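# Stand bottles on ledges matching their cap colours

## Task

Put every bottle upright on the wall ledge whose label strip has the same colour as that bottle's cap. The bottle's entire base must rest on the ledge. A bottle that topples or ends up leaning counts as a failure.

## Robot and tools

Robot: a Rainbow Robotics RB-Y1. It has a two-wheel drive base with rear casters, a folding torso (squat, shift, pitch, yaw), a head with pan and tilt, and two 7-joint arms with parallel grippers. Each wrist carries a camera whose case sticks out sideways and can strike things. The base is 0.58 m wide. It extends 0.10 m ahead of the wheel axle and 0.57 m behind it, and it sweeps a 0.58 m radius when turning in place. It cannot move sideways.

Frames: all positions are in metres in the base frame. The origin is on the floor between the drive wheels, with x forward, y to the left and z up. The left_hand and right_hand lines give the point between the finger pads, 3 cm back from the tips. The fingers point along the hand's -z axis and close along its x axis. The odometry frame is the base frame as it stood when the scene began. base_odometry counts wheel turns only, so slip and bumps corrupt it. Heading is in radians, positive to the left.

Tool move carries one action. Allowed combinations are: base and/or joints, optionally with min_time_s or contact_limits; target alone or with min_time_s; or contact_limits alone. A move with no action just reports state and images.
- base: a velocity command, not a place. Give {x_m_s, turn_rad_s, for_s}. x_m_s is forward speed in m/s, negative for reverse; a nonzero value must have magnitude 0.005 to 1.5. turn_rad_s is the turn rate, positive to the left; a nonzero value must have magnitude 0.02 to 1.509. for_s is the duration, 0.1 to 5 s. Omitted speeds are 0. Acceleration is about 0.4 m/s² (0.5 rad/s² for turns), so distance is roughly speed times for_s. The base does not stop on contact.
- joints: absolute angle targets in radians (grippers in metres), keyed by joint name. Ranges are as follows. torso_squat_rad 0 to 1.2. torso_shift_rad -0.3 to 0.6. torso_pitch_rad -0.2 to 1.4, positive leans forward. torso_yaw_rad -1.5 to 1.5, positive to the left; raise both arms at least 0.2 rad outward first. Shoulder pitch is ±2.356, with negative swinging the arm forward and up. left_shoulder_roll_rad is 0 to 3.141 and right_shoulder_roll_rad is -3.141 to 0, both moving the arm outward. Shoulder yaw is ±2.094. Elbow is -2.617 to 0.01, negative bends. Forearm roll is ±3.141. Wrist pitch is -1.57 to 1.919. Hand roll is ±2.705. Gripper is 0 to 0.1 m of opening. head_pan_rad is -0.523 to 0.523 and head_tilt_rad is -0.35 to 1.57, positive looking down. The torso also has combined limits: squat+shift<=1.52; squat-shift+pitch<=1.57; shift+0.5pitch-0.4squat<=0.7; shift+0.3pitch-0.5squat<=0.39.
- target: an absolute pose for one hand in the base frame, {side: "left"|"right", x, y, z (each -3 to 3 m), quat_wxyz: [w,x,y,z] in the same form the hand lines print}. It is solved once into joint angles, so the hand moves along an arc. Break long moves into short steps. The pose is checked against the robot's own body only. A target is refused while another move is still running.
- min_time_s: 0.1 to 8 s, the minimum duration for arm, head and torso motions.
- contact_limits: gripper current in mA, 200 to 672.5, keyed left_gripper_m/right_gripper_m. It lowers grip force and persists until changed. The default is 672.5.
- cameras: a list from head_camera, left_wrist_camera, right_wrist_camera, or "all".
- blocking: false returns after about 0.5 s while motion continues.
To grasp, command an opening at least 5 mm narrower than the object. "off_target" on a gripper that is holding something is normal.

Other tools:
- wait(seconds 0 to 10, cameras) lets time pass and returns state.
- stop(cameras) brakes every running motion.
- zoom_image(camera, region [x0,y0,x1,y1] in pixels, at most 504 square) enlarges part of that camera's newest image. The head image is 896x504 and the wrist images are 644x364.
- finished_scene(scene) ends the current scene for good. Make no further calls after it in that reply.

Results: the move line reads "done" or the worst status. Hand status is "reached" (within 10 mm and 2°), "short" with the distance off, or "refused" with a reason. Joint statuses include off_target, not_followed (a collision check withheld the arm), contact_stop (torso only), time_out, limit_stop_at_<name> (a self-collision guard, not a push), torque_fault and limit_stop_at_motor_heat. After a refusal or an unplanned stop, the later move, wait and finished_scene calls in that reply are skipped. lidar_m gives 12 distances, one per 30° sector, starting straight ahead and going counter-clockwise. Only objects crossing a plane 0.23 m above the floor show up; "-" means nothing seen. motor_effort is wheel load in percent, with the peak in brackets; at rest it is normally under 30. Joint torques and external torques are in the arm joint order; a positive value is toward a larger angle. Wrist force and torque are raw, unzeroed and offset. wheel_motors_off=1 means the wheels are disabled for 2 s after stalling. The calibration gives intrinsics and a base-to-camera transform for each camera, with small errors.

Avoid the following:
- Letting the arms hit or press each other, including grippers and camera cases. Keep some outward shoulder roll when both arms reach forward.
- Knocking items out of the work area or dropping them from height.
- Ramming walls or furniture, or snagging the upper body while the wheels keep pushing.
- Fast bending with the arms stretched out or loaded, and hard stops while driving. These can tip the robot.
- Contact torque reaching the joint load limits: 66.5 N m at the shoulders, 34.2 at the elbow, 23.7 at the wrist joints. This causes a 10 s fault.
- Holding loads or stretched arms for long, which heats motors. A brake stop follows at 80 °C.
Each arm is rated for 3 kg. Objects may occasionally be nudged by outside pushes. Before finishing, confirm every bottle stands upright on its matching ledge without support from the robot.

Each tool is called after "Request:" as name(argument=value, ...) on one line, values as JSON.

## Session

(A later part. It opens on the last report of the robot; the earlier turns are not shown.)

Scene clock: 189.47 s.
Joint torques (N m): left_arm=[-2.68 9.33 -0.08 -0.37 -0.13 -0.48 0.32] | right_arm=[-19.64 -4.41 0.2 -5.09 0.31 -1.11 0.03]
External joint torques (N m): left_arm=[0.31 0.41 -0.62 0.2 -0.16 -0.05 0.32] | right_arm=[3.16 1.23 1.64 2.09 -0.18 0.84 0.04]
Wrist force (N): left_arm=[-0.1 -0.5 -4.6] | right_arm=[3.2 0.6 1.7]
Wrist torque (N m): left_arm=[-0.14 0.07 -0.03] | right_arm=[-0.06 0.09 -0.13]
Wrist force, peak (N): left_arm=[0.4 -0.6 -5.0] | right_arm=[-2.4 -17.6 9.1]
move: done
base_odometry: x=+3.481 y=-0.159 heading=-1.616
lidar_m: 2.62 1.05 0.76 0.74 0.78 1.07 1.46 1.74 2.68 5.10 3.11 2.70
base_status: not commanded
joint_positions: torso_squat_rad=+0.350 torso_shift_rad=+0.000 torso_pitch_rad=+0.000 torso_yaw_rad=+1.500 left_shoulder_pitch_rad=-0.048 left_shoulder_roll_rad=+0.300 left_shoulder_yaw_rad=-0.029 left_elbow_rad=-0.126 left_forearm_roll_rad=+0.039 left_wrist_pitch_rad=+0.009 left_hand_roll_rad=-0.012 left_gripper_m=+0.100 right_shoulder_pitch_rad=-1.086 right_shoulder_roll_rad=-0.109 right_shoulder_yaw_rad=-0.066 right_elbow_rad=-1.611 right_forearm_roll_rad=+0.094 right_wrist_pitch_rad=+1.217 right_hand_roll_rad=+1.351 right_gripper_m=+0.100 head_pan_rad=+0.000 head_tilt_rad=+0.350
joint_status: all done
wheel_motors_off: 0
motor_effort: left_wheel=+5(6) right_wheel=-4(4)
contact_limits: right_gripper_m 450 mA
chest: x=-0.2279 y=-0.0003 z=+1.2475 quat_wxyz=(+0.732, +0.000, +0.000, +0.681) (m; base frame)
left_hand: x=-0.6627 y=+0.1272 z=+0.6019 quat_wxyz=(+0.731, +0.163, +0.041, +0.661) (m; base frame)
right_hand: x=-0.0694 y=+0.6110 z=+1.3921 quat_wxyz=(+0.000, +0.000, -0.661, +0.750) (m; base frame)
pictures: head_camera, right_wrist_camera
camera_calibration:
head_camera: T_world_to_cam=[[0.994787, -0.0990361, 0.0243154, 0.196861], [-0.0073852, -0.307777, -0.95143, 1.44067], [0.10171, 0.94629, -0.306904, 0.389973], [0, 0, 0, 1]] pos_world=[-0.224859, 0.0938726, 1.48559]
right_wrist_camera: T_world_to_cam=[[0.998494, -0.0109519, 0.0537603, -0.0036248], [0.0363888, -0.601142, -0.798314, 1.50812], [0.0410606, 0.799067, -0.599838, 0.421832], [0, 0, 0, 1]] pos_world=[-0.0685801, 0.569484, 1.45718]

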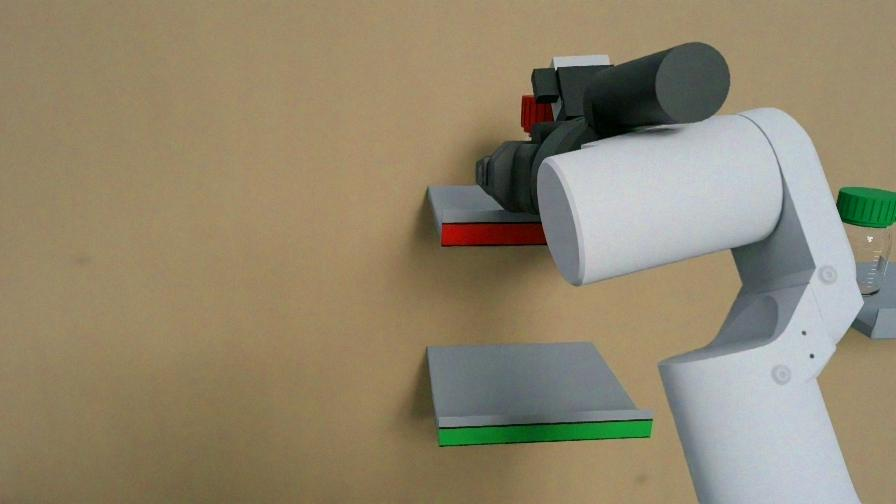

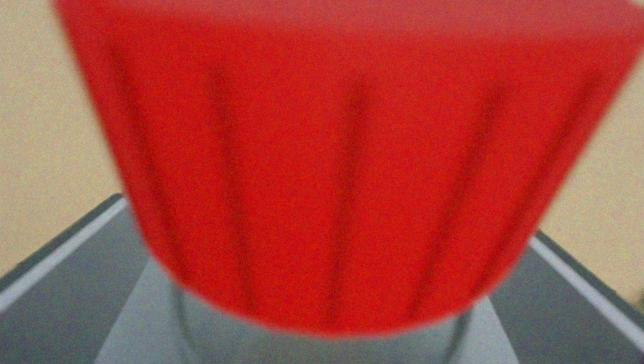

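Request:
move(target={"side": "right", "x": -0.0695, "y": 0.606, "z": 1.412, "quat_wxyz": [0, 0, -0.6561, 0.7547]}, min_time_s=0.8, cameras=["right_wrist_camera"])

Request:
move(target={"side": "right", "x": -0.06, "y": 0.49, "z": 1.42, "quat_wxyz": [0, 0, -0.6561, 0.7547]}, min_time_s=1.5, cameras=["head_camera", "right_wrist_camera"])

Scene clock: 191.17 s.
Joint torques (N m): left_arm=[-2.71 9.69 0 -0.6 -0.14 -0.51 0.35] | right_arm=[-23.28 -7.65 -2.71 -5.93 0.18 -1.53 0.21]
External joint torques (N m): left_arm=[0.28 0.77 -0.54 -0.03 -0.17 -0.07 0.36] | right_arm=[-0.41 -1.61 -1.25 0.87 -0.29 0.43 0.21]
Wrist force (N): left_arm=[-0.1 -0.5 -4.8] | right_arm=[3.4 4.3 0.3]
Wrist torque (N m): left_arm=[-0.13 0.07 -0.04] | right_arm=[-0.28 0.14 -0.20]
Wrist force, peak (N): left_arm=[0.1 -0.7 -5.0] | right_arm=[3.3 5.6 0.3]
move: done
base_odometry: x=+3.481 y=-0.159 heading=-1.616
lidar_m: 2.62 1.04 0.77 0.73 0.77 1.08 1.46 1.74 2.67 5.10 3.11 2.70
base_status: not commanded
joint_positions: torso_squat_rad=+0.350 torso_shift_rad=+0.000 torso_pitch_rad=+0.000 torso_yaw_rad=+1.500 left_shoulder_pitch_rad=-0.048 left_shoulder_roll_rad=+0.300 left_shoulder_yaw_rad=-0.029 left_elbow_rad=-0.126 left_forearm_roll_rad=+0.039 left_wrist_pitch_rad=+0.009 left_hand_roll_rad=-0.012 left_gripper_m=+0.100 right_shoulder_pitch_rad=-1.144 right_shoulder_roll_rad=-0.122 right_shoulder_yaw_rad=-0.081 right_elbow_rad=-1.606 right_forearm_roll_rad=+0.079 right_wrist_pitch_rad=+1.279 right_hand_roll_rad=+1.358 right_gripper_m=+0.100 head_pan_rad=+0.000 head_tilt_rad=+0.350
joint_status: all done
wheel_motors_off: 0
motor_effort: left_wheel=+5(6) right_wheel=-2(5)
contact_limits: right_gripper_m 450 mA
chest: x=-0.2279 y=-0.0003 z=+1.2475 quat_wxyz=(+0.732, +0.000, +0.000, +0.681) (m; base frame)
left_hand: x=-0.6627 y=+0.1272 z=+0.6019 quat_wxyz=(+0.731, +0.163, +0.041, +0.661) (m; base frame)
right_hand: x=-0.0699 y=+0.6056 z=+1.4117 quat_wxyz=(+0.000, +0.000, -0.657, +0.754) (m; base frame)
right_hand_status: reached (checked arc, planned for 0.8 s): 1 mm and 0.2 deg off.
pictures: right_wrist_camera
camera_calibration:
right_wrist_camera: T_world_to_cam=[[0.998543, -0.00899869, 0.0532084, -0.00463572], [0.0366978, -0.609673, -0.791803, 1.51661], [0.0395649, 0.792602, -0.608455, 0.453859], [0, 0, 0, 1]] pos_world=[-0.0689842, 0.564866, 1.47726]

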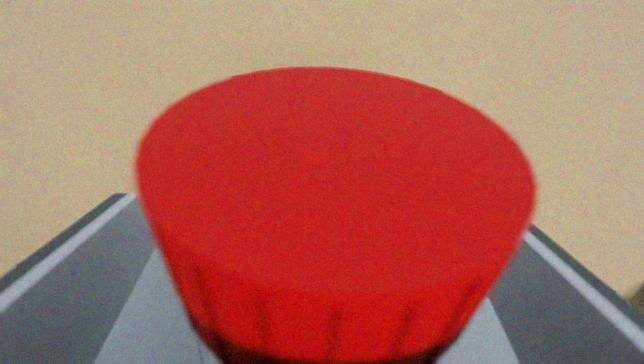

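Scene clock: 193.00 s.
Joint torques (N m): left_arm=[-3 9.64 0.04 -0.54 0 -0.44 0.21] | right_arm=[-17.08 -3.85 0.62 -3.23 0.23 -1.84 0.16]
External joint torques (N m): left_arm=[-0.01 0.72 -0.5 0.03 -0.03 -0.01 0.22] | right_arm=[1.68 0.46 1.78 0.18 -0.08 0.13 0.17]
Wrist force (N): left_arm=[0.0 -0.6 -4.7] | right_arm=[3.3 4.3 -0.8]
Wrist torque (N m): left_arm=[-0.12 0.07 -0.04] | right_arm=[-0.23 0.11 -0.13]
Wrist force, peak (N): left_arm=[0.0 -0.8 -4.9] | right_arm=[4.1 4.8 0.3]
move: done
base_odometry: x=+3.481 y=-0.159 heading=-1.616
lidar_m: 2.63 1.04 0.77 0.73 0.77 1.07 1.45 1.74 2.68 5.10 3.11 2.70
base_status: not commanded
joint_positions: torso_squat_rad=+0.350 torso_shift_rad=+0.000 torso_pitch_rad=+0.000 torso_yaw_rad=+1.500 left_shoulder_pitch_rad=-0.048 left_shoulder_roll_rad=+0.300 left_shoulder_yaw_rad=-0.029 left_elbow_rad=-0.126 left_forearm_roll_rad=+0.039 left_wrist_pitch_rad=+0.009 left_hand_roll_rad=-0.012 left_gripper_m=+0.100 right_shoulder_pitch_rad=-1.029 right_shoulder_roll_rad=-0.095 right_shoulder_yaw_rad=-0.066 right_elbow_rad=-2.147 right_forearm_roll_rad=+0.090 right_wrist_pitch_rad=+1.707 right_hand_roll_rad=+1.411 right_gripper_m=+0.100 head_pan_rad=+0.000 head_tilt_rad=+0.350
joint_status: all done
wheel_motors_off: 0
motor_effort: left_wheel=+5(5) right_wheel=-4(5)
contact_limits: right_gripper_m 450 mA
chest: x=-0.2279 y=-0.0003 z=+1.2475 quat_wxyz=(+0.732, +0.000, +0.000, +0.681) (m; base frame)
left_hand: x=-0.6627 y=+0.1272 z=+0.6019 quat_wxyz=(+0.731, +0.163, +0.041, +0.661) (m; base frame)
right_hand: x=-0.0598 y=+0.4900 z=+1.4202 quat_wxyz=(+0.000, +0.000, -0.656, +0.755) (m; base frame)
right_hand_status: reached (checked arc, planned for 1.5 s): 0 mm and 0.0 deg off.
pictures: head_camera, right_wrist_camera
camera_calibration:
head_camera: T_world_to_cam=[[0.994787, -0.0990298, 0.0243258, 0.196845], [-0.00738301, -0.307868, -0.9514, 1.44063], [0.101706, 0.946261, -0.306994, 0.390109], [0, 0, 0, 1]] pos_world=[-0.224859, 0.0938728, 1.48559]
right_wrist_camera: T_world_to_cam=[[0.998541, -0.00983358, 0.0531, -0.0156824], [0.0359909, -0.611892, -0.790122, 1.45114], [0.0402612, 0.79088, -0.610645, 0.554231], [0, 0, 0, 1]] pos_world=[-0.0588824, 0.449458, 1.48585]

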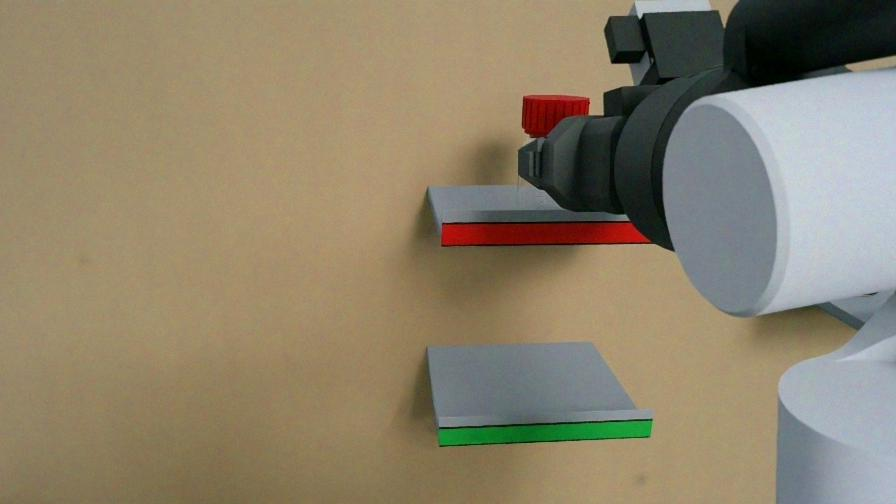

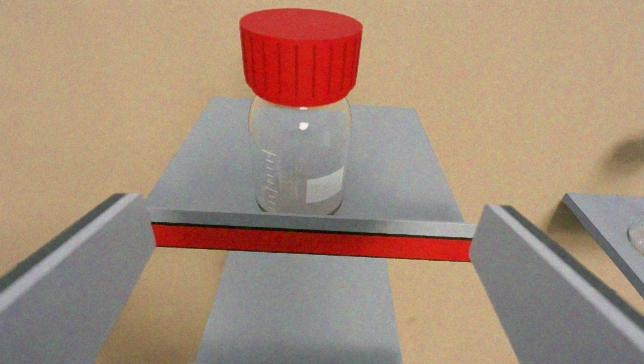

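Request:
zoom_image(camera="right_wrist_camera", region=[200, 0, 420, 280])

Scaled by 1.800 from the camera's 644x364 image, which has a finer 1265x715 frame.

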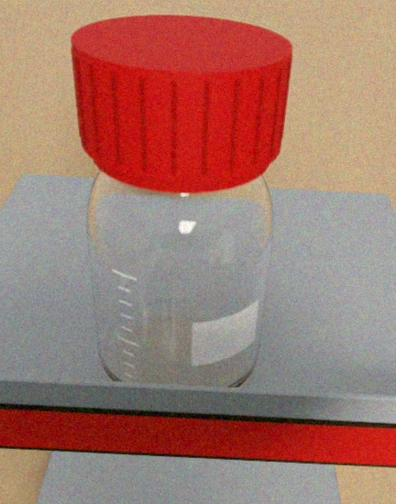

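Request:
move(base={"x_m_s": 0.25, "for_s": 1.1}, cameras=[])

Request:
move(target={"side": "right", "x": 0.0, "y": 0.50, "z": 1.315, "quat_wxyz": [0, 0, -0.5878, 0.8090]}, min_time_s=1.5, cameras=["head_camera", "right_wrist_camera"])

Scene clock: 199.47 s.
Joint torques (N m): left_arm=[-2.66 10.65 0.15 -0.47 -0.04 -0.5 0.3] | right_arm=[-17.09 -4.39 0.5 -3.24 0.25 -1.88 0.04]
External joint torques (N m): left_arm=[0.32 1.73 -0.39 0.1 -0.07 -0.07 0.3] | right_arm=[1.68 -0.09 1.65 0.17 -0.06 0.1 0.05]
Wrist force (N): left_arm=[0.1 -0.8 -4.6] | right_arm=[3.2 4.7 0.1]
Wrist torque (N m): left_arm=[-0.11 0.09 -0.04] | right_arm=[-0.31 0.14 -0.16]
Wrist force, peak (N): left_arm=[0.0 -0.6 -5.1] | right_arm=[3.8 5.5 -0.5]
move: done
base_odometry: x=+3.469 y=-0.434 heading=-1.616
lidar_m: 2.36 1.04 0.76 0.73 0.77 1.07 1.43 2.01 2.84 5.11 2.81 2.41
base_status: done (sent for 1.1 of 1.1 s)
joint_positions: torso_squat_rad=+0.350 torso_shift_rad=+0.000 torso_pitch_rad=+0.000 torso_yaw_rad=+1.500 left_shoulder_pitch_rad=-0.048 left_shoulder_roll_rad=+0.300 left_shoulder_yaw_rad=-0.029 left_elbow_rad=-0.126 left_forearm_roll_rad=+0.039 left_wrist_pitch_rad=+0.009 left_hand_roll_rad=-0.012 left_gripper_m=+0.100 right_shoulder_pitch_rad=-1.029 right_shoulder_roll_rad=-0.094 right_shoulder_yaw_rad=-0.065 right_elbow_rad=-2.147 right_forearm_roll_rad=+0.090 right_wrist_pitch_rad=+1.707 right_hand_roll_rad=+1.411 right_gripper_m=+0.100 head_pan_rad=+0.000 head_tilt_rad=+0.350
joint_status: not commanded
wheel_motors_off: 0
motor_effort: left_wheel=+1(28) right_wheel=-5(21)
contact_limits: right_gripper_m 450 mA
chest: x=-0.2279 y=-0.0002 z=+1.2475 quat_wxyz=(+0.732, +0.000, +0.000, +0.681) (m; base frame)
left_hand: x=-0.6625 y=+0.1272 z=+0.6019 quat_wxyz=(+0.731, +0.163, +0.041, +0.661) (m; base frame)
right_hand: x=-0.0599 y=+0.4901 z=+1.4201 quat_wxyz=(+0.000, +0.000, -0.656, +0.755) (m; base frame)
pictures: none
No camera images: "cameras" was empty.

Scene clock: 201.30 s.
Joint torques (N m): left_arm=[-3.05 10.68 -0.06 -0.55 -0.01 -0.58 0.22] | right_arm=[-16.21 -5.99 -0.69 -5.09 -0.05 -1.83 0.14]
External joint torques (N m): left_arm=[-0.06 1.77 -0.6 0.02 -0.04 -0.15 0.22] | right_arm=[1.87 -1.4 -0.2 0.1 -0.2 0.11 0.15]
Wrist force (N): left_arm=[0.0 -0.8 -4.8] | right_arm=[2.9 4.5 -0.7]
Wrist torque (N m): left_arm=[-0.12 0.08 -0.05] | right_arm=[-0.23 0.13 -0.21]
Wrist force, peak (N): left_arm=[0.2 -0.8 -4.9] | right_arm=[3.8 5.2 0.6]
move: done
base_odometry: x=+3.469 y=-0.434 heading=-1.616
lidar_m: 2.36 1.03 0.76 0.73 0.77 1.07 1.44 2.00 2.85 5.11 2.81 2.41
base_status: not commanded
joint_positions: torso_squat_rad=+0.350 torso_shift_rad=+0.000 torso_pitch_rad=+0.000 torso_yaw_rad=+1.500 left_shoulder_pitch_rad=-0.048 left_shoulder_roll_rad=+0.300 left_shoulder_yaw_rad=-0.029 left_elbow_rad=-0.126 left_forearm_roll_rad=+0.039 left_wrist_pitch_rad=+0.009 left_hand_roll_rad=-0.012 left_gripper_m=+0.100 right_shoulder_pitch_rad=-0.763 right_shoulder_roll_rad=-0.121 right_shoulder_yaw_rad=-0.172 right_elbow_rad=-2.176 right_forearm_roll_rad=-0.059 right_wrist_pitch_rad=+1.655 right_hand_roll_rad=+1.516 right_gripper_m=+0.100 head_pan_rad=+0.000 head_tilt_rad=+0.350
joint_status: all done
wheel_motors_off: 0
motor_effort: left_wheel=+2(2) right_wheel=-5(6)
contact_limits: right_gripper_m 450 mA
chest: x=-0.2279 y=-0.0002 z=+1.2475 quat_wxyz=(+0.732, +0.000, +0.000, +0.681) (m; base frame)
left_hand: x=-0.6625 y=+0.1272 z=+0.6019 quat_wxyz=(+0.731, +0.163, +0.041, +0.661) (m; base frame)
right_hand: x=-0.0002 y=+0.4999 z=+1.3151 quat_wxyz=(+0.000, +0.000, -0.588, +0.809) (m; base frame)
right_hand_status: reached (checked arc, planned for 1.5 s): 0 mm and 0.0 deg off.
pictures: head_camera, right_wrist_camera
camera_calibration:
head_camera: T_world_to_cam=[[0.994787, -0.0990276, 0.0243244, 0.196857], [-0.00739331, -0.307958, -0.951371, 1.44063], [0.101703, 0.946232, -0.307085, 0.390151], [0, 0, 0, 1]] pos_world=[-0.224859, 0.0939731, 1.48559]
right_wrist_camera: T_world_to_cam=[[0.998541, -0.000279192, 0.0539964, -0.0754681], [0.0360942, -0.740299, -0.671308, 1.27993], [0.040161, 0.672277, -0.739209, 0.708219], [0, 0, 0, 1]] pos_world=[0.000717297, 0.471387, 1.38682]

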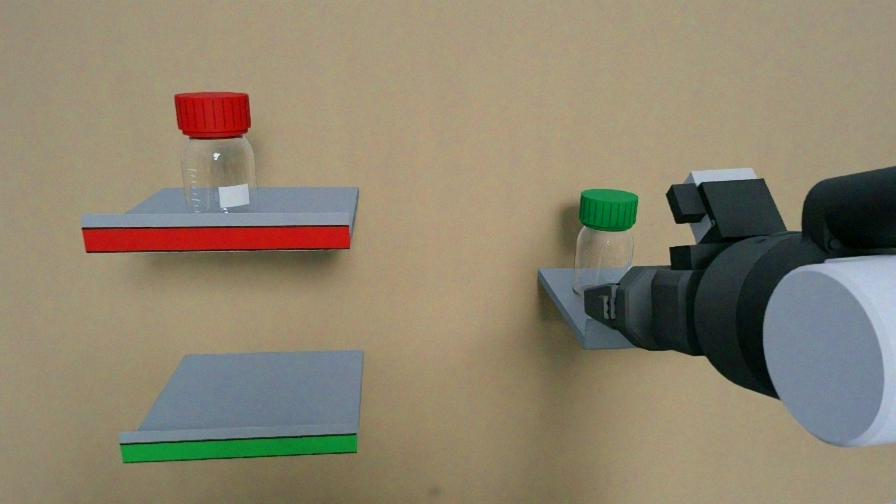

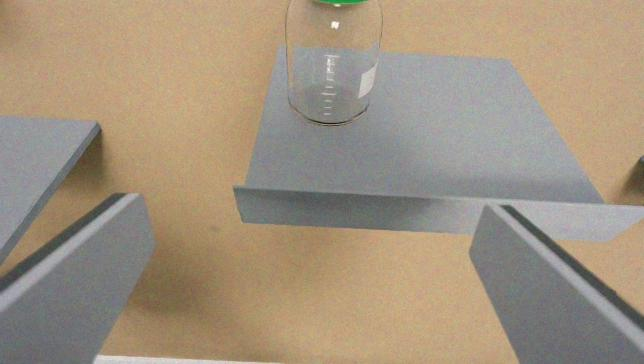

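Request:
move(target={"side": "right", "x": 0.0115, "y": 0.59, "z": 1.312, "quat_wxyz": [0, 0, -0.5878, 0.8090]}, min_time_s=1.2, cameras=["right_wrist_camera"])

Request:
move(target={"side": "right", "x": 0.0115, "y": 0.657, "z": 1.299, "quat_wxyz": [0, 0, -0.5878, 0.8090]}, min_time_s=1.2, cameras=["head_camera", "right_wrist_camera"])

Scene clock: 203.53 s.
Joint torques (N m): left_arm=[-2.87 10.41 0.11 -0.52 -0.02 -0.48 0.23] | right_arm=[-21.76 -7.38 -0.78 -6.37 -0.1 -1.69 0.17]
External joint torques (N m): left_arm=[0.11 1.5 -0.43 0.05 -0.05 -0.04 0.24] | right_arm=[0.04 -0.96 -0.23 1.01 -0.25 0.25 0.18]
Wrist force (N): left_arm=[0.0 -0.6 -4.6] | right_arm=[3.2 4.0 -1.1]
Wrist torque (N m): left_arm=[-0.12 0.07 -0.02] | right_arm=[-0.15 0.08 -0.20]
Wrist force, peak (N): left_arm=[0.2 -0.6 -5.0] | right_arm=[3.5 5.5 -1.3]
move: done
base_odometry: x=+3.469 y=-0.434 heading=-1.616
lidar_m: 2.36 1.04 0.76 0.73 0.77 1.07 1.44 2.00 2.85 5.11 2.82 2.42
base_status: not commanded
joint_positions: torso_squat_rad=+0.350 torso_shift_rad=+0.000 torso_pitch_rad=+0.000 torso_yaw_rad=+1.500 left_shoulder_pitch_rad=-0.048 left_shoulder_roll_rad=+0.300 left_shoulder_yaw_rad=-0.029 left_elbow_rad=-0.126 left_forearm_roll_rad=+0.039 left_wrist_pitch_rad=+0.009 left_hand_roll_rad=-0.012 left_gripper_m=+0.100 right_shoulder_pitch_rad=-0.905 right_shoulder_roll_rad=-0.164 right_shoulder_yaw_rad=-0.214 right_elbow_rad=-1.738 right_forearm_roll_rad=-0.080 right_wrist_pitch_rad=+1.362 right_hand_roll_rad=+1.543 right_gripper_m=+0.100 head_pan_rad=+0.000 head_tilt_rad=+0.350
joint_status: all done
wheel_motors_off: 0
motor_effort: left_wheel=+2(3) right_wheel=-5(6)
contact_limits: right_gripper_m 450 mA
chest: x=-0.2279 y=-0.0002 z=+1.2475 quat_wxyz=(+0.732, +0.000, +0.000, +0.681) (m; base frame)
left_hand: x=-0.6625 y=+0.1272 z=+0.6019 quat_wxyz=(+0.731, +0.163, +0.041, +0.661) (m; base frame)
right_hand: x=+0.0113 y=+0.5900 z=+1.3120 quat_wxyz=(+0.000, +0.000, -0.588, +0.809) (m; base frame)
right_hand_status: reached (checked arc, planned for 1.2 s): 0 mm and 0.0 deg off.
pictures: right_wrist_camera
camera_calibration:
right_wrist_camera: T_world_to_cam=[[0.998527, 0.00014104, 0.0542607, -0.0873602], [0.0365942, -0.740104, -0.671496, 1.34428], [0.0400639, 0.672493, -0.739019, 0.64451], [0, 0, 0, 1]] pos_world=[0.0122172, 0.561489, 1.38372]

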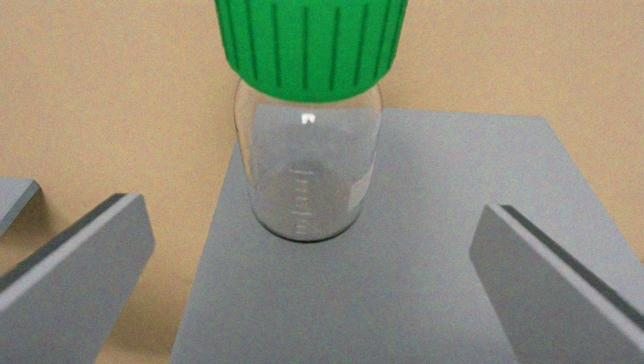

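Scene clock: 205.07 s.
Joint torques (N m): left_arm=[-3.12 10.6 -0.2 -0.49 -0.11 -0.61 0.24] | right_arm=[-23.84 -9.07 -1.22 -7.73 0.1 -1.63 0.15]
External joint torques (N m): left_arm=[-0.13 1.68 -0.74 0.08 -0.14 -0.18 0.24] | right_arm=[0.7 -1.36 -0.67 1.22 -0.07 0.31 0.15]
Wrist force (N): left_arm=[0.2 -0.4 -4.4] | right_arm=[3.1 3.9 -0.6]
Wrist torque (N m): left_arm=[-0.16 0.10 -0.03] | right_arm=[-0.25 0.07 -0.15]
Wrist force, peak (N): left_arm=[0.3 -0.7 -4.9] | right_arm=[3.3 5.7 -1.2]
move: done
base_odometry: x=+3.469 y=-0.434 heading=-1.616
lidar_m: 2.35 1.04 0.76 0.73 0.76 1.06 1.44 2.00 2.85 5.11 2.82 2.42
base_status: not commanded
joint_positions: torso_squat_rad=+0.350 torso_shift_rad=+0.000 torso_pitch_rad=+0.000 torso_yaw_rad=+1.500 left_shoulder_pitch_rad=-0.048 left_shoulder_roll_rad=+0.300 left_shoulder_yaw_rad=-0.029 left_elbow_rad=-0.126 left_forearm_roll_rad=+0.039 left_wrist_pitch_rad=+0.009 left_hand_roll_rad=-0.012 left_gripper_m=+0.100 right_shoulder_pitch_rad=-1.042 right_shoulder_roll_rad=-0.191 right_shoulder_yaw_rad=-0.224 right_elbow_rad=-1.343 right_forearm_roll_rad=-0.080 right_wrist_pitch_rad=+1.104 right_hand_roll_rad=+1.551 right_gripper_m=+0.100 head_pan_rad=+0.000 head_tilt_rad=+0.350
joint_status: all done
wheel_motors_off: 0
motor_effort: left_wheel=+3(3) right_wheel=-4(6)
contact_limits: right_gripper_m 450 mA
chest: x=-0.2279 y=-0.0002 z=+1.2475 quat_wxyz=(+0.732, +0.000, +0.000, +0.681) (m; base frame)
left_hand: x=-0.6625 y=+0.1272 z=+0.6019 quat_wxyz=(+0.731, +0.163, +0.041, +0.661) (m; base frame)
right_hand: x=+0.0113 y=+0.6562 z=+1.2989 quat_wxyz=(+0.000, +0.000, -0.588, +0.809) (m; base frame)
right_hand_status: reached (checked arc, planned for 1.2 s): 1 mm and 0.0 deg off.
pictures: head_camera, right_wrist_camera
camera_calibration:
head_camera: T_world_to_cam=[[0.994787, -0.0990276, 0.0243244, 0.196857], [-0.00739331, -0.307958, -0.951371, 1.44063], [0.101703, 0.946232, -0.307085, 0.390151], [0, 0, 0, 1]] pos_world=[-0.224859, 0.0939731, 1.48559]
right_wrist_camera: T_world_to_cam=[[0.998526, -0.0000153655, 0.0542673, -0.0865698], [0.0364942, -0.739917, -0.671707, 1.38465], [0.0401636, 0.672698, -0.738826, 0.589916], [0, 0, 0, 1]] pos_world=[0.0122174, 0.627689, 1.37062]

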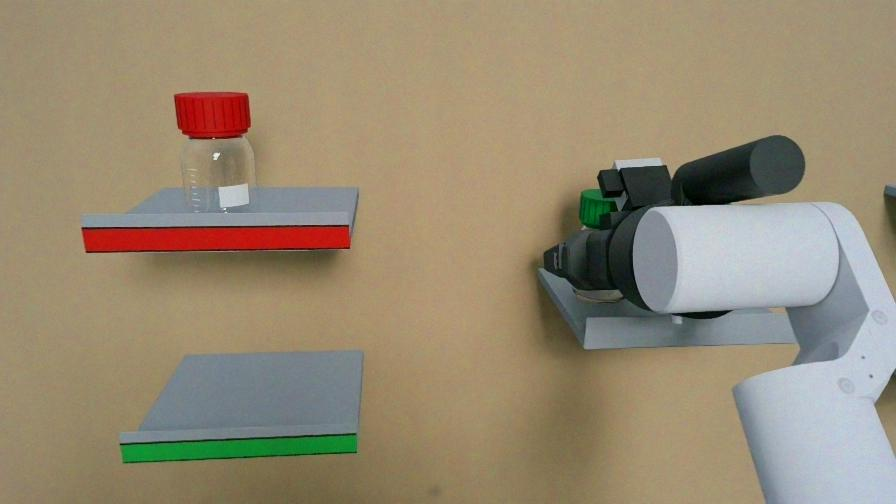

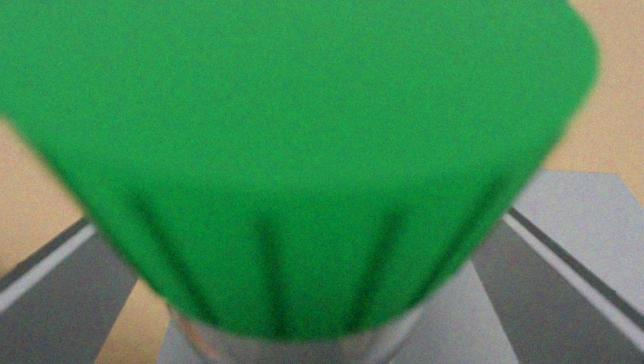

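Request:
move(joints={"right_gripper_m": 0.045}, cameras=[])

Request:
move(target={"side": "right", "x": 0.0115, "y": 0.648, "z": 1.34, "quat_wxyz": [0, 0, -0.5878, 0.8090]}, min_time_s=1.0, cameras=[])

Request:
move(target={"side": "right", "x": 0.0, "y": 0.505, "z": 1.33, "quat_wxyz": [0, 0, -0.5878, 0.8090]}, min_time_s=1.5, cameras=["head_camera", "right_wrist_camera"])

Scene clock: 207.23 s.
Joint torques (N m): left_arm=[-2.7 10.51 0.03 -0.41 -0.15 -0.55 0.25] | right_arm=[-24.13 -9.22 -1.15 -7.66 0.13 -1.89 0.09]
External joint torques (N m): left_arm=[0.29 1.59 -0.51 0.16 -0.18 -0.11 0.25] | right_arm=[0.41 -1.51 -0.6 1.29 -0.04 0.05 0.1]
Wrist force (N): left_arm=[0.2 -0.8 -4.6] | right_arm=[3.4 4.3 -1.6]
Wrist torque (N m): left_arm=[-0.10 0.08 -0.05] | right_arm=[-0.28 0.04 -0.19]
Wrist force, peak (N): left_arm=[-0.3 -0.7 -5.0] | right_arm=[3.8 5.1 -0.9]
move: off_target
base_odometry: x=+3.469 y=-0.434 heading=-1.616
lidar_m: 2.36 1.04 0.77 0.73 0.77 1.07 1.43 2.00 2.84 5.10 2.81 2.42
base_status: not commanded
joint_positions: torso_squat_rad=+0.350 torso_shift_rad=+0.000 torso_pitch_rad=+0.000 torso_yaw_rad=+1.500 left_shoulder_pitch_rad=-0.048 left_shoulder_roll_rad=+0.300 left_shoulder_yaw_rad=-0.029 left_elbow_rad=-0.126 left_forearm_roll_rad=+0.039 left_wrist_pitch_rad=+0.009 left_hand_roll_rad=-0.012 left_gripper_m=+0.100 right_shoulder_pitch_rad=-1.042 right_shoulder_roll_rad=-0.191 right_shoulder_yaw_rad=-0.224 right_elbow_rad=-1.343 right_forearm_roll_rad=-0.080 right_wrist_pitch_rad=+1.104 right_hand_roll_rad=+1.551 right_gripper_m=+0.055 head_pan_rad=+0.000 head_tilt_rad=+0.350
joint_status: right_gripper_m off_target (ended at +0.055, target +0.045)
wheel_motors_off: 0
motor_effort: left_wheel=+3(3) right_wheel=-5(6)
contact_limits: right_gripper_m 450 mA
chest: x=-0.2279 y=-0.0002 z=+1.2475 quat_wxyz=(+0.732, +0.000, +0.000, +0.681) (m; base frame)
left_hand: x=-0.6625 y=+0.1272 z=+0.6019 quat_wxyz=(+0.731, +0.163, +0.041, +0.661) (m; base frame)
right_hand: x=+0.0113 y=+0.6562 z=+1.2989 quat_wxyz=(+0.000, +0.000, -0.588, +0.809) (m; base frame)
pictures: none
No camera images: "cameras" was empty.

Scene clock: 208.57 s.
Joint torques (N m): left_arm=[-2.82 10.39 -0.07 -0.38 -0.15 -0.43 0.28] | right_arm=[-25.51 -9.69 -2.01 -8.51 0.23 -1.81 -0.32]
External joint torques (N m): left_arm=[0.16 1.48 -0.61 0.19 -0.18 0 0.28] | right_arm=[-0.88 -1.59 -1.39 -0.12 0.06 0.13 -0.31]
Wrist force (N): left_arm=[-0.2 -0.7 -4.8] | right_arm=[2.7 5.2 -1.8]
Wrist torque (N m): left_arm=[-0.11 0.05 -0.03] | right_arm=[-0.20 -0.03 0.05]
Wrist force, peak (N): left_arm=[-0.1 -0.7 -4.8] | right_arm=[3.2 7.0 -1.6]
move: done
base_odometry: x=+3.469 y=-0.434 heading=-1.616
lidar_m: 2.36 1.04 0.76 0.73 0.77 1.07 1.43 2.01 2.85 5.11 2.81 2.42
base_status: not commanded
joint_positions: torso_squat_rad=+0.350 torso_shift_rad=+0.000 torso_pitch_rad=+0.000 torso_yaw_rad=+1.500 left_shoulder_pitch_rad=-0.048 left_shoulder_roll_rad=+0.300 left_shoulder_yaw_rad=-0.029 left_elbow_rad=-0.126 left_forearm_roll_rad=+0.039 left_wrist_pitch_rad=+0.009 left_hand_roll_rad=-0.012 left_gripper_m=+0.100 right_shoulder_pitch_rad=-1.122 right_shoulder_roll_rad=-0.221 right_shoulder_yaw_rad=-0.235 right_elbow_rad=-1.359 right_forearm_roll_rad=-0.088 right_wrist_pitch_rad=+1.204 right_hand_roll_rad=+1.543 right_gripper_m=+0.055 head_pan_rad=+0.000 head_tilt_rad=+0.350
joint_status: all done
wheel_motors_off: 0
motor_effort: left_wheel=+2(3) right_wheel=-5(6)
contact_limits: right_gripper_m 450 mA
chest: x=-0.2279 y=-0.0002 z=+1.2475 quat_wxyz=(+0.732, +0.000, +0.000, +0.681) (m; base frame)
left_hand: x=-0.6625 y=+0.1272 z=+0.6019 quat_wxyz=(+0.731, +0.163, +0.041, +0.661) (m; base frame)
right_hand: x=+0.0113 y=+0.6480 z=+1.3396 quat_wxyz=(+0.000, +0.000, -0.588, +0.809) (m; base frame)
right_hand_status: reached (checked arc, planned for 1.0 s): 0 mm and 0.0 deg off.
pictures: none
No camera images: "cameras" was empty.

Scene clock: 210.43 s.
Joint torques (N m): left_arm=[-3.21 10.48 0.12 -0.46 -0.1 -0.55 0.27] | right_arm=[-17.93 -5.06 0.56 -5.24 0.11 -2.32 -0.15]
External joint torques (N m): left_arm=[-0.23 1.56 -0.42 0.11 -0.13 -0.12 0.27] | right_arm=[0.7 -0.03 1.1 -0.24 -0.04 -0.38 -0.15]
Wrist force (N): left_arm=[0.4 -0.7 -4.5] | right_arm=[3.4 5.5 -0.7]
Wrist torque (N m): left_arm=[-0.11 0.12 -0.05] | right_arm=[-0.22 0.13 0.01]
Wrist force, peak (N): left_arm=[0.1 -0.5 -5.0] | right_arm=[4.2 6.3 -2.3]
move: done
base_odometry: x=+3.469 y=-0.434 heading=-1.616
lidar_m: 2.36 1.04 0.76 0.73 0.77 1.07 1.44 2.00 2.85 5.11 2.81 2.41
base_status: not commanded
joint_positions: torso_squat_rad=+0.350 torso_shift_rad=+0.000 torso_pitch_rad=+0.000 torso_yaw_rad=+1.500 left_shoulder_pitch_rad=-0.048 left_shoulder_roll_rad=+0.300 left_shoulder_yaw_rad=-0.029 left_elbow_rad=-0.126 left_forearm_roll_rad=+0.039 left_wrist_pitch_rad=+0.009 left_hand_roll_rad=-0.012 left_gripper_m=+0.100 right_shoulder_pitch_rad=-0.823 right_shoulder_roll_rad=-0.138 right_shoulder_yaw_rad=-0.185 right_elbow_rad=-2.138 right_forearm_roll_rad=-0.065 right_wrist_pitch_rad=+1.677 right_hand_roll_rad=+1.511 right_gripper_m=+0.055 head_pan_rad=+0.000 head_tilt_rad=+0.350
joint_status: all done
wheel_motors_off: 0
motor_effort: left_wheel=+2(3) right_wheel=-4(6)
contact_limits: right_gripper_m 450 mA
chest: x=-0.2279 y=-0.0002 z=+1.2475 quat_wxyz=(+0.732, +0.000, +0.000, +0.681) (m; base frame)
left_hand: x=-0.6625 y=+0.1271 z=+0.6019 quat_wxyz=(+0.731, +0.163, +0.041, +0.661) (m; base frame)
right_hand: x=+0.0002 y=+0.5050 z=+1.3300 quat_wxyz=(+0.000, +0.000, -0.588, +0.809) (m; base frame)
right_hand_status: reached (checked arc, planned for 1.5 s): 0 mm and 0.0 deg off.
pictures: head_camera, right_wrist_camera
camera_calibration:
head_camera: T_world_to_cam=[[0.994787, -0.0990591, 0.0242301, 0.196999], [-0.00749212, -0.307947, -0.951374, 1.44061], [0.101704, 0.946232, -0.307084, 0.39015], [0, 0, 0, 1]] pos_world=[-0.224859, 0.0939732, 1.48559]
right_wrist_camera: T_world_to_cam=[[0.998541, -0.000435766, 0.0540027, -0.0766051], [0.0359939, -0.740112, -0.671519, 1.2939], [0.0402607, 0.672483, -0.739017, 0.715421], [0, 0, 0, 1]] pos_world=[0.00111755, 0.476487, 1.40172]

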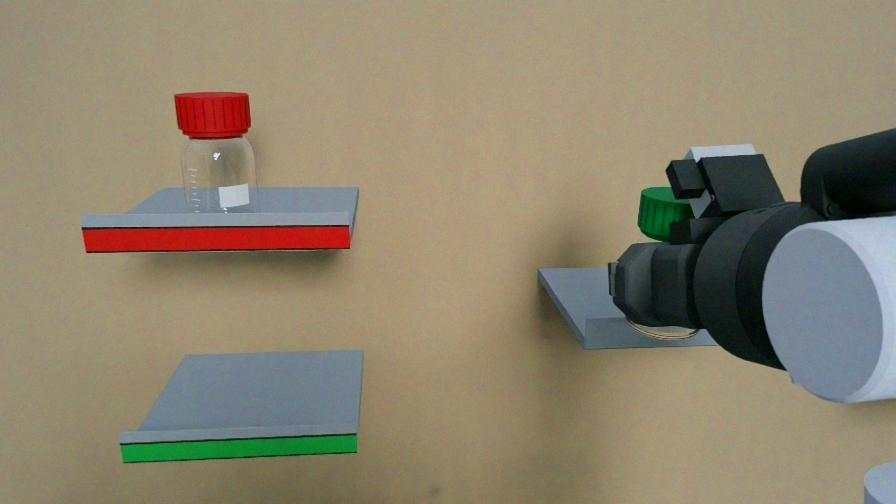

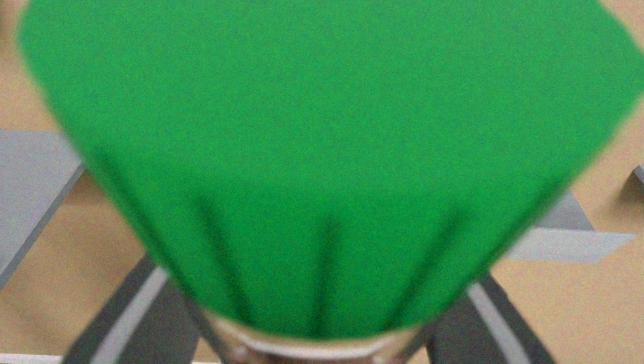

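Request:
move(base={"x_m_s": -0.3, "for_s": 1.1333}, joints={"right_shoulder_pitch_rad": -0.481, "right_shoulder_roll_rad": -0.077, "right_shoulder_yaw_rad": -0.106, "right_elbow_rad": -2.199, "right_forearm_roll_rad": -0.058, "right_wrist_pitch_rad": 1.404, "right_hand_roll_rad": 1.536}, min_time_s=2.0, cameras=["head_camera", "right_wrist_camera"])

Scene clock: 213.10 s.
Joint torques (N m): left_arm=[-3.16 8.92 -0.01 -0.55 -0.15 -0.39 0.22] | right_arm=[-14.24 -2.57 1.63 -7.39 0.19 -2.23 0.26]
External joint torques (N m): left_arm=[-0.17 0.01 -0.55 0.02 -0.18 0.05 0.22] | right_arm=[1.81 0.47 2.13 -0.27 0.03 -0.29 0.26]
Wrist force (N): left_arm=[0.2 -0.5 -4.6] | right_arm=[3.1 5.6 -1.9]
Wrist torque (N m): left_arm=[-0.14 0.08 -0.04] | right_arm=[-0.20 0.05 -0.24]
Wrist force, peak (N): left_arm=[0.2 -0.9 -5.0] | right_arm=[3.2 7.0 -1.4]
move: done
base_odometry: x=+3.484 y=-0.094 heading=-1.615
lidar_m: 2.70 1.05 0.76 0.74 0.78 1.02 1.92 1.68 2.64 5.11 3.21 2.76
base_status: done (sent for 1.13 of 1.13 s)
joint_positions: torso_squat_rad=+0.350 torso_shift_rad=+0.000 torso_pitch_rad=+0.000 torso_yaw_rad=+1.500 left_shoulder_pitch_rad=-0.048 left_shoulder_roll_rad=+0.300 left_shoulder_yaw_rad=-0.029 left_elbow_rad=-0.126 left_forearm_roll_rad=+0.039 left_wrist_pitch_rad=+0.009 left_hand_roll_rad=-0.012 left_gripper_m=+0.100 right_shoulder_pitch_rad=-0.481 right_shoulder_roll_rad=-0.077 right_shoulder_yaw_rad=-0.106 right_elbow_rad=-2.199 right_forearm_roll_rad=-0.058 right_wrist_pitch_rad=+1.404 right_hand_roll_rad=+1.536 right_gripper_m=+0.055 head_pan_rad=+0.000 head_tilt_rad=+0.350
joint_status: all done
wheel_motors_off: 0
motor_effort: left_wheel=+8(35) right_wheel=-3(23)
contact_limits: right_gripper_m 450 mA
chest: x=-0.2280 y=-0.0002 z=+1.2475 quat_wxyz=(+0.732, +0.000, +0.000, +0.681) (m; base frame)
left_hand: x=-0.6628 y=+0.1271 z=+0.6019 quat_wxyz=(+0.731, +0.163, +0.041, +0.661) (m; base frame)
right_hand: x=+0.0052 y=+0.4995 z=+1.2349 quat_wxyz=(+0.001, +0.000, -0.587, +0.810) (m; base frame)
pictures: head_camera, right_wrist_camera
camera_calibration:
head_camera: T_world_to_cam=[[0.994788, -0.098996, 0.0244186, 0.196814], [-0.00729451, -0.307968, -0.951369, 1.44064], [0.101702, 0.946232, -0.307085, 0.390162], [0, 0, 0, 1]] pos_world=[-0.224959, 0.093973, 1.48559]
right_wrist_camera: T_world_to_cam=[[0.998587, -0.00110825, 0.0531238, -0.0751036], [0.0347977, -0.741922, -0.669583, 1.22432], [0.0401558, 0.670486, -0.740835, 0.651892], [0, 0, 0, 1]] pos_world=[0.00621691, 0.471179, 1.30672]

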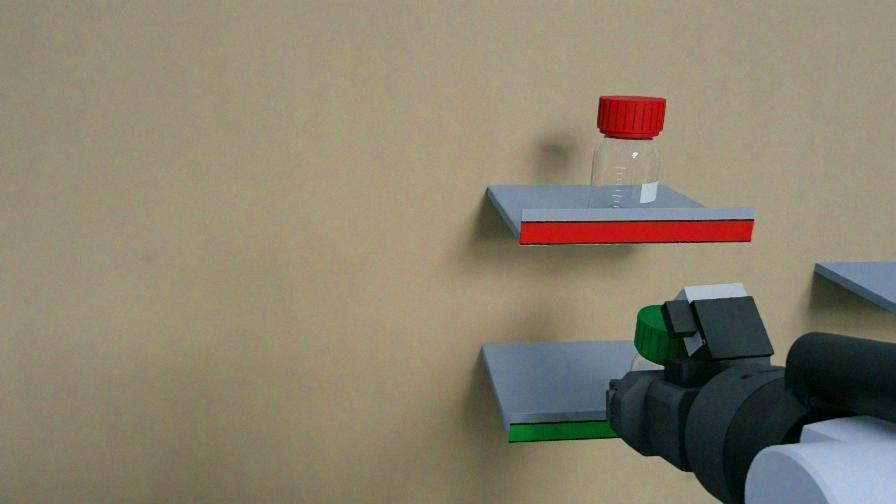

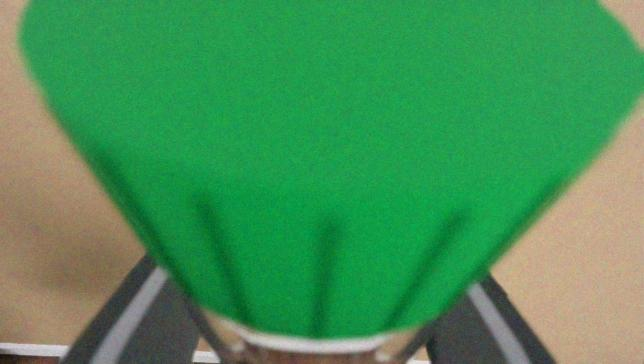

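Request:
move(target={"side": "right", "x": 0.0, "y": 0.575, "z": 1.229, "quat_wxyz": [0, 0, -0.5878, 0.8090]}, min_time_s=1.6, cameras=["head_camera"])

Request:
move(target={"side": "right", "x": 0.0, "y": 0.614, "z": 1.222, "quat_wxyz": [0, 0, -0.5878, 0.8090]}, min_time_s=1.4, cameras=["head_camera"])

Request:
zoom_image(camera="head_camera", region=[470, 170, 790, 460])

Scene clock: 215.73 s.
Joint torques (N m): left_arm=[-3.14 9.29 -0.24 -0.48 -0.07 -0.51 0.26] | right_arm=[-20.24 -6.09 -1.44 -7.62 0.1 -2.15 -0.2]
External joint torques (N m): left_arm=[-0.15 0.37 -0.78 0.09 -0.1 -0.07 0.26] | right_arm=[-0.61 -1.89 -0.8 0.81 -0.1 -0.21 -0.19]
Wrist force (N): left_arm=[0.3 -0.7 -4.7] | right_arm=[3.1 5.6 -1.9]
Wrist torque (N m): left_arm=[-0.12 0.10 -0.03] | right_arm=[-0.19 0.13 0.00]
Wrist force, peak (N): left_arm=[0.1 -0.7 -5.0] | right_arm=[3.0 -3.5 7.3]
move: done
base_odometry: x=+3.484 y=-0.094 heading=-1.615
lidar_m: 2.70 1.04 0.76 0.74 0.77 1.02 1.92 1.69 2.63 5.10 3.20 2.77
base_status: not commanded
joint_positions: torso_squat_rad=+0.350 torso_shift_rad=+0.000 torso_pitch_rad=+0.000 torso_yaw_rad=+1.500 left_shoulder_pitch_rad=-0.048 left_shoulder_roll_rad=+0.300 left_shoulder_yaw_rad=-0.029 left_elbow_rad=-0.126 left_forearm_roll_rad=+0.039 left_wrist_pitch_rad=+0.009 left_hand_roll_rad=-0.012 left_gripper_m=+0.100 right_shoulder_pitch_rad=-0.647 right_shoulder_roll_rad=-0.094 right_shoulder_yaw_rad=-0.122 right_elbow_rad=-1.837 right_forearm_roll_rad=-0.042 right_wrist_pitch_rad=+1.200 right_hand_roll_rad=+1.523 right_gripper_m=+0.055 head_pan_rad=+0.000 head_tilt_rad=+0.350
joint_status: all done
wheel_motors_off: 0
motor_effort: left_wheel=+8(8) right_wheel=-3(4)
contact_limits: right_gripper_m 450 mA
chest: x=-0.2280 y=-0.0003 z=+1.2475 quat_wxyz=(+0.732, +0.000, +0.000, +0.681) (m; base frame)
left_hand: x=-0.6628 y=+0.1272 z=+0.6019 quat_wxyz=(+0.731, +0.163, +0.041, +0.661) (m; base frame)
right_hand: x=-0.0002 y=+0.5747 z=+1.2288 quat_wxyz=(+0.000, +0.000, -0.588, +0.809) (m; base frame)
right_hand_status: reached (checked arc, planned for 1.6 s): 0 mm and 0.0 deg off.
pictures: head_camera
camera_calibration:
head_camera: T_world_to_cam=[[0.994788, -0.0989983, 0.0244201, 0.196802], [-0.00728421, -0.307879, -0.951398, 1.44065], [0.101705, 0.946261, -0.306995, 0.39012], [0, 0, 0, 1]] pos_world=[-0.224959, 0.0938727, 1.48559]

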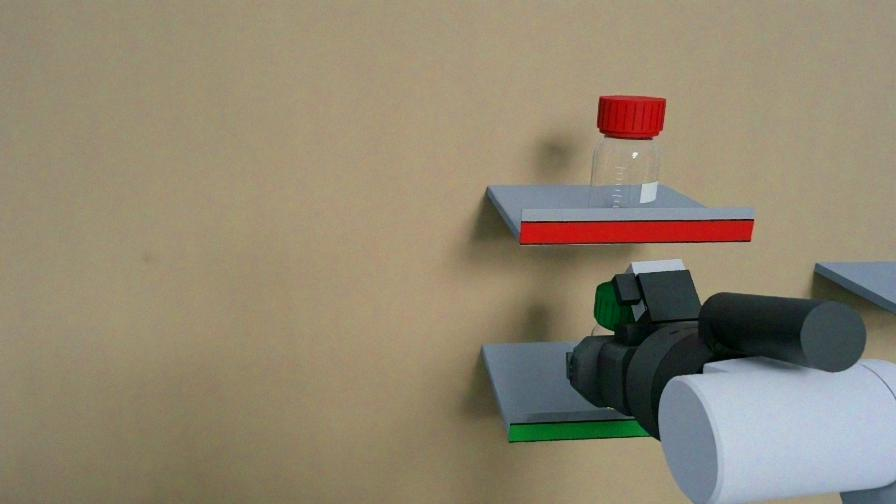

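Scene clock: 217.47 s.
Joint torques (N m): left_arm=[-3.16 8.94 -0.23 -0.41 -0.14 -0.47 0.33] | right_arm=[-22.55 -6.57 -1.89 -8.5 -0.18 -2.36 -0.19]
External joint torques (N m): left_arm=[-0.17 0.02 -0.77 0.16 -0.17 -0.04 0.34] | right_arm=[-1.06 -1.49 -1.18 0.61 -0.4 -0.42 -0.19]
Wrist force (N): left_arm=[0.0 -0.6 -4.7] | right_arm=[3.4 5.3 -1.3]
Wrist torque (N m): left_arm=[-0.13 0.06 -0.04] | right_arm=[-0.11 0.13 0.02]
Wrist force, peak (N): left_arm=[0.2 -0.8 -4.9] | right_arm=[2.9 6.8 -1.7]
move: done
base_odometry: x=+3.484 y=-0.094 heading=-1.615
lidar_m: 2.70 1.04 0.77 0.74 0.77 1.03 1.92 1.68 2.64 5.11 3.20 2.77
base_status: not commanded
joint_positions: torso_squat_rad=+0.350 torso_shift_rad=+0.000 torso_pitch_rad=+0.000 torso_yaw_rad=+1.500 left_shoulder_pitch_rad=-0.048 left_shoulder_roll_rad=+0.300 left_shoulder_yaw_rad=-0.029 left_elbow_rad=-0.126 left_forearm_roll_rad=+0.039 left_wrist_pitch_rad=+0.009 left_hand_roll_rad=-0.012 left_gripper_m=+0.100 right_shoulder_pitch_rad=-0.740 right_shoulder_roll_rad=-0.111 right_shoulder_yaw_rad=-0.136 right_elbow_rad=-1.619 right_forearm_roll_rad=-0.044 right_wrist_pitch_rad=+1.074 right_hand_roll_rad=+1.518 right_gripper_m=+0.055 head_pan_rad=+0.000 head_tilt_rad=+0.350
joint_status: all done
wheel_motors_off: 0
motor_effort: left_wheel=+8(8) right_wheel=-3(5)
contact_limits: right_gripper_m 450 mA
chest: x=-0.2280 y=-0.0003 z=+1.2475 quat_wxyz=(+0.732, +0.000, +0.000, +0.681) (m; base frame)
left_hand: x=-0.6628 y=+0.1271 z=+0.6019 quat_wxyz=(+0.731, +0.163, +0.041, +0.661) (m; base frame)
right_hand: x=-0.0002 y=+0.6139 z=+1.2217 quat_wxyz=(+0.000, +0.000, -0.588, +0.809) (m; base frame)
right_hand_status: reached (checked arc, planned for 1.4 s): 0 mm and 0.0 deg off.
pictures: head_camera
camera_calibration:
head_camera: T_world_to_cam=[[0.994788, -0.0989983, 0.0244201, 0.196802], [-0.00728421, -0.307879, -0.951398, 1.44065], [0.101705, 0.946261, -0.306995, 0.39012], [0, 0, 0, 1]] pos_world=[-0.224959, 0.0938727, 1.48559]

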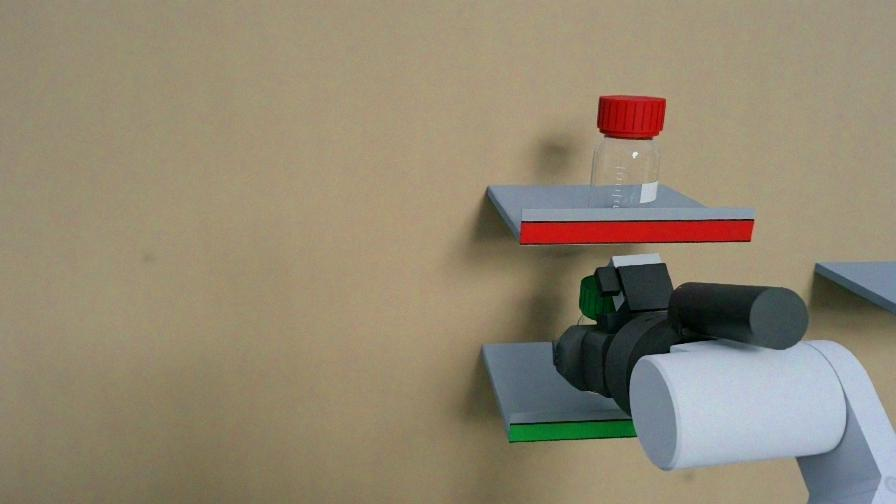

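Scaled by 1.575 from the camera's 896x504 image, which has a finer 1280x720 frame.

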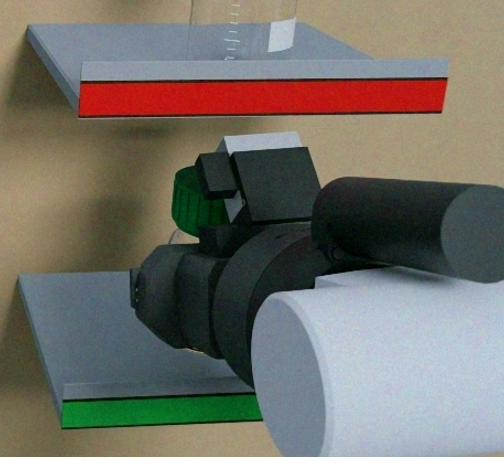

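Request:
move(target={"side": "right", "x": 0.0, "y": 0.614, "z": 1.201, "quat_wxyz": [0, 0, -0.5878, 0.8090]}, min_time_s=1.2, cameras=["head_camera"])

Request:
zoom_image(camera="head_camera", region=[470, 170, 790, 460])

Scene clock: 219.43 s.
Joint torques (N m): left_arm=[-3.29 8.79 -0.01 -0.43 -0.05 -0.65 0.17] | right_arm=[-19.48 -3.72 1.77 -8.66 0.22 -2.43 0.18]
External joint torques (N m): left_arm=[-0.3 -0.13 -0.55 0.13 -0.08 -0.22 0.17] | right_arm=[1.68 1.01 2.43 0.71 0 -0.49 0.18]
Wrist force (N): left_arm=[0.1 -0.9 -4.7] | right_arm=[2.8 6.0 -1.1]
Wrist torque (N m): left_arm=[-0.09 0.08 -0.04] | right_arm=[-0.18 0.02 -0.19]
Wrist force, peak (N): left_arm=[0.0 -0.9 -5.0] | right_arm=[3.6 6.4 -1.3]
move: done
base_odometry: x=+3.484 y=-0.094 heading=-1.615
lidar_m: 2.70 1.05 0.76 0.74 0.77 1.02 1.92 1.67 2.63 5.11 3.20 2.77
base_status: not commanded
joint_positions: torso_squat_rad=+0.350 torso_shift_rad=+0.000 torso_pitch_rad=+0.000 torso_yaw_rad=+1.500 left_shoulder_pitch_rad=-0.048 left_shoulder_roll_rad=+0.300 left_shoulder_yaw_rad=-0.029 left_elbow_rad=-0.126 left_forearm_roll_rad=+0.039 left_wrist_pitch_rad=+0.009 left_hand_roll_rad=-0.012 left_gripper_m=+0.100 right_shoulder_pitch_rad=-0.696 right_shoulder_roll_rad=-0.099 right_shoulder_yaw_rad=-0.127 right_elbow_rad=-1.609 right_forearm_roll_rad=-0.040 right_wrist_pitch_rad=+1.022 right_hand_roll_rad=+1.522 right_gripper_m=+0.055 head_pan_rad=+0.000 head_tilt_rad=+0.350
joint_status: all done
wheel_motors_off: 0
motor_effort: left_wheel=+8(8) right_wheel=-2(4)
contact_limits: right_gripper_m 450 mA
chest: x=-0.2280 y=-0.0003 z=+1.2475 quat_wxyz=(+0.732, +0.000, +0.000, +0.681) (m; base frame)
left_hand: x=-0.6628 y=+0.1271 z=+0.6019 quat_wxyz=(+0.731, +0.163, +0.041, +0.661) (m; base frame)
right_hand: x=+0.0002 y=+0.6133 z=+1.2014 quat_wxyz=(+0.000, +0.000, -0.587, +0.810) (m; base frame)
right_hand_status: reached (checked arc, planned for 1.2 s): 1 mm and 0.1 deg off.
pictures: head_camera
camera_calibration:
head_camera: T_world_to_cam=[[0.994788, -0.0989983, 0.0244201, 0.196802], [-0.00728421, -0.307879, -0.951398, 1.44065], [0.101705, 0.946261, -0.306995, 0.39012], [0, 0, 0, 1]] pos_world=[-0.224959, 0.0938727, 1.48559]

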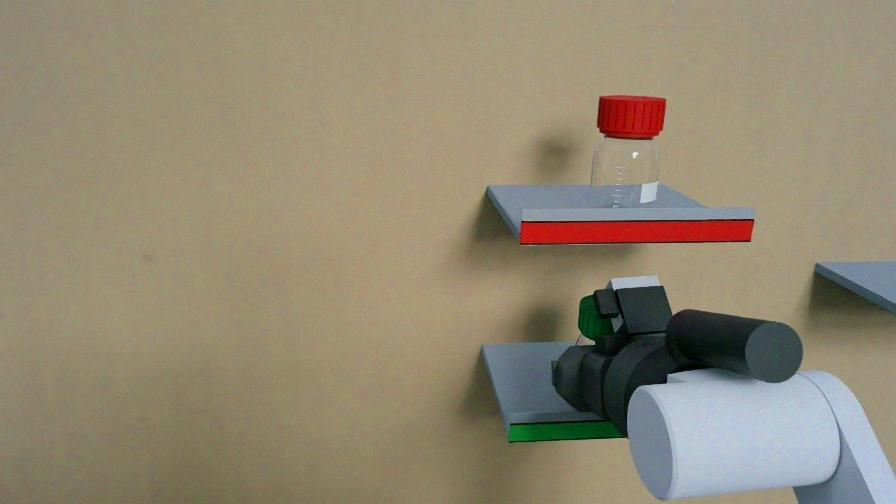

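Scaled by 1.575 from the camera's 896x504 image, which has a finer 1280x720 frame.

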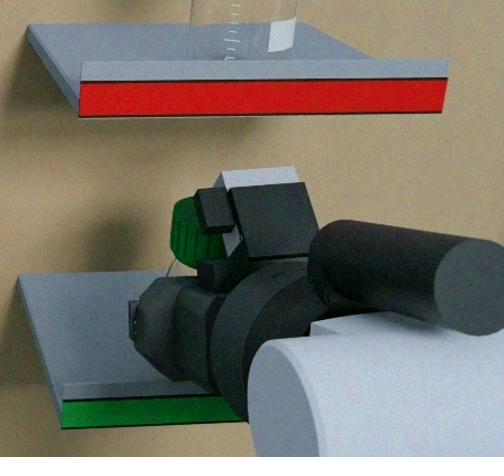

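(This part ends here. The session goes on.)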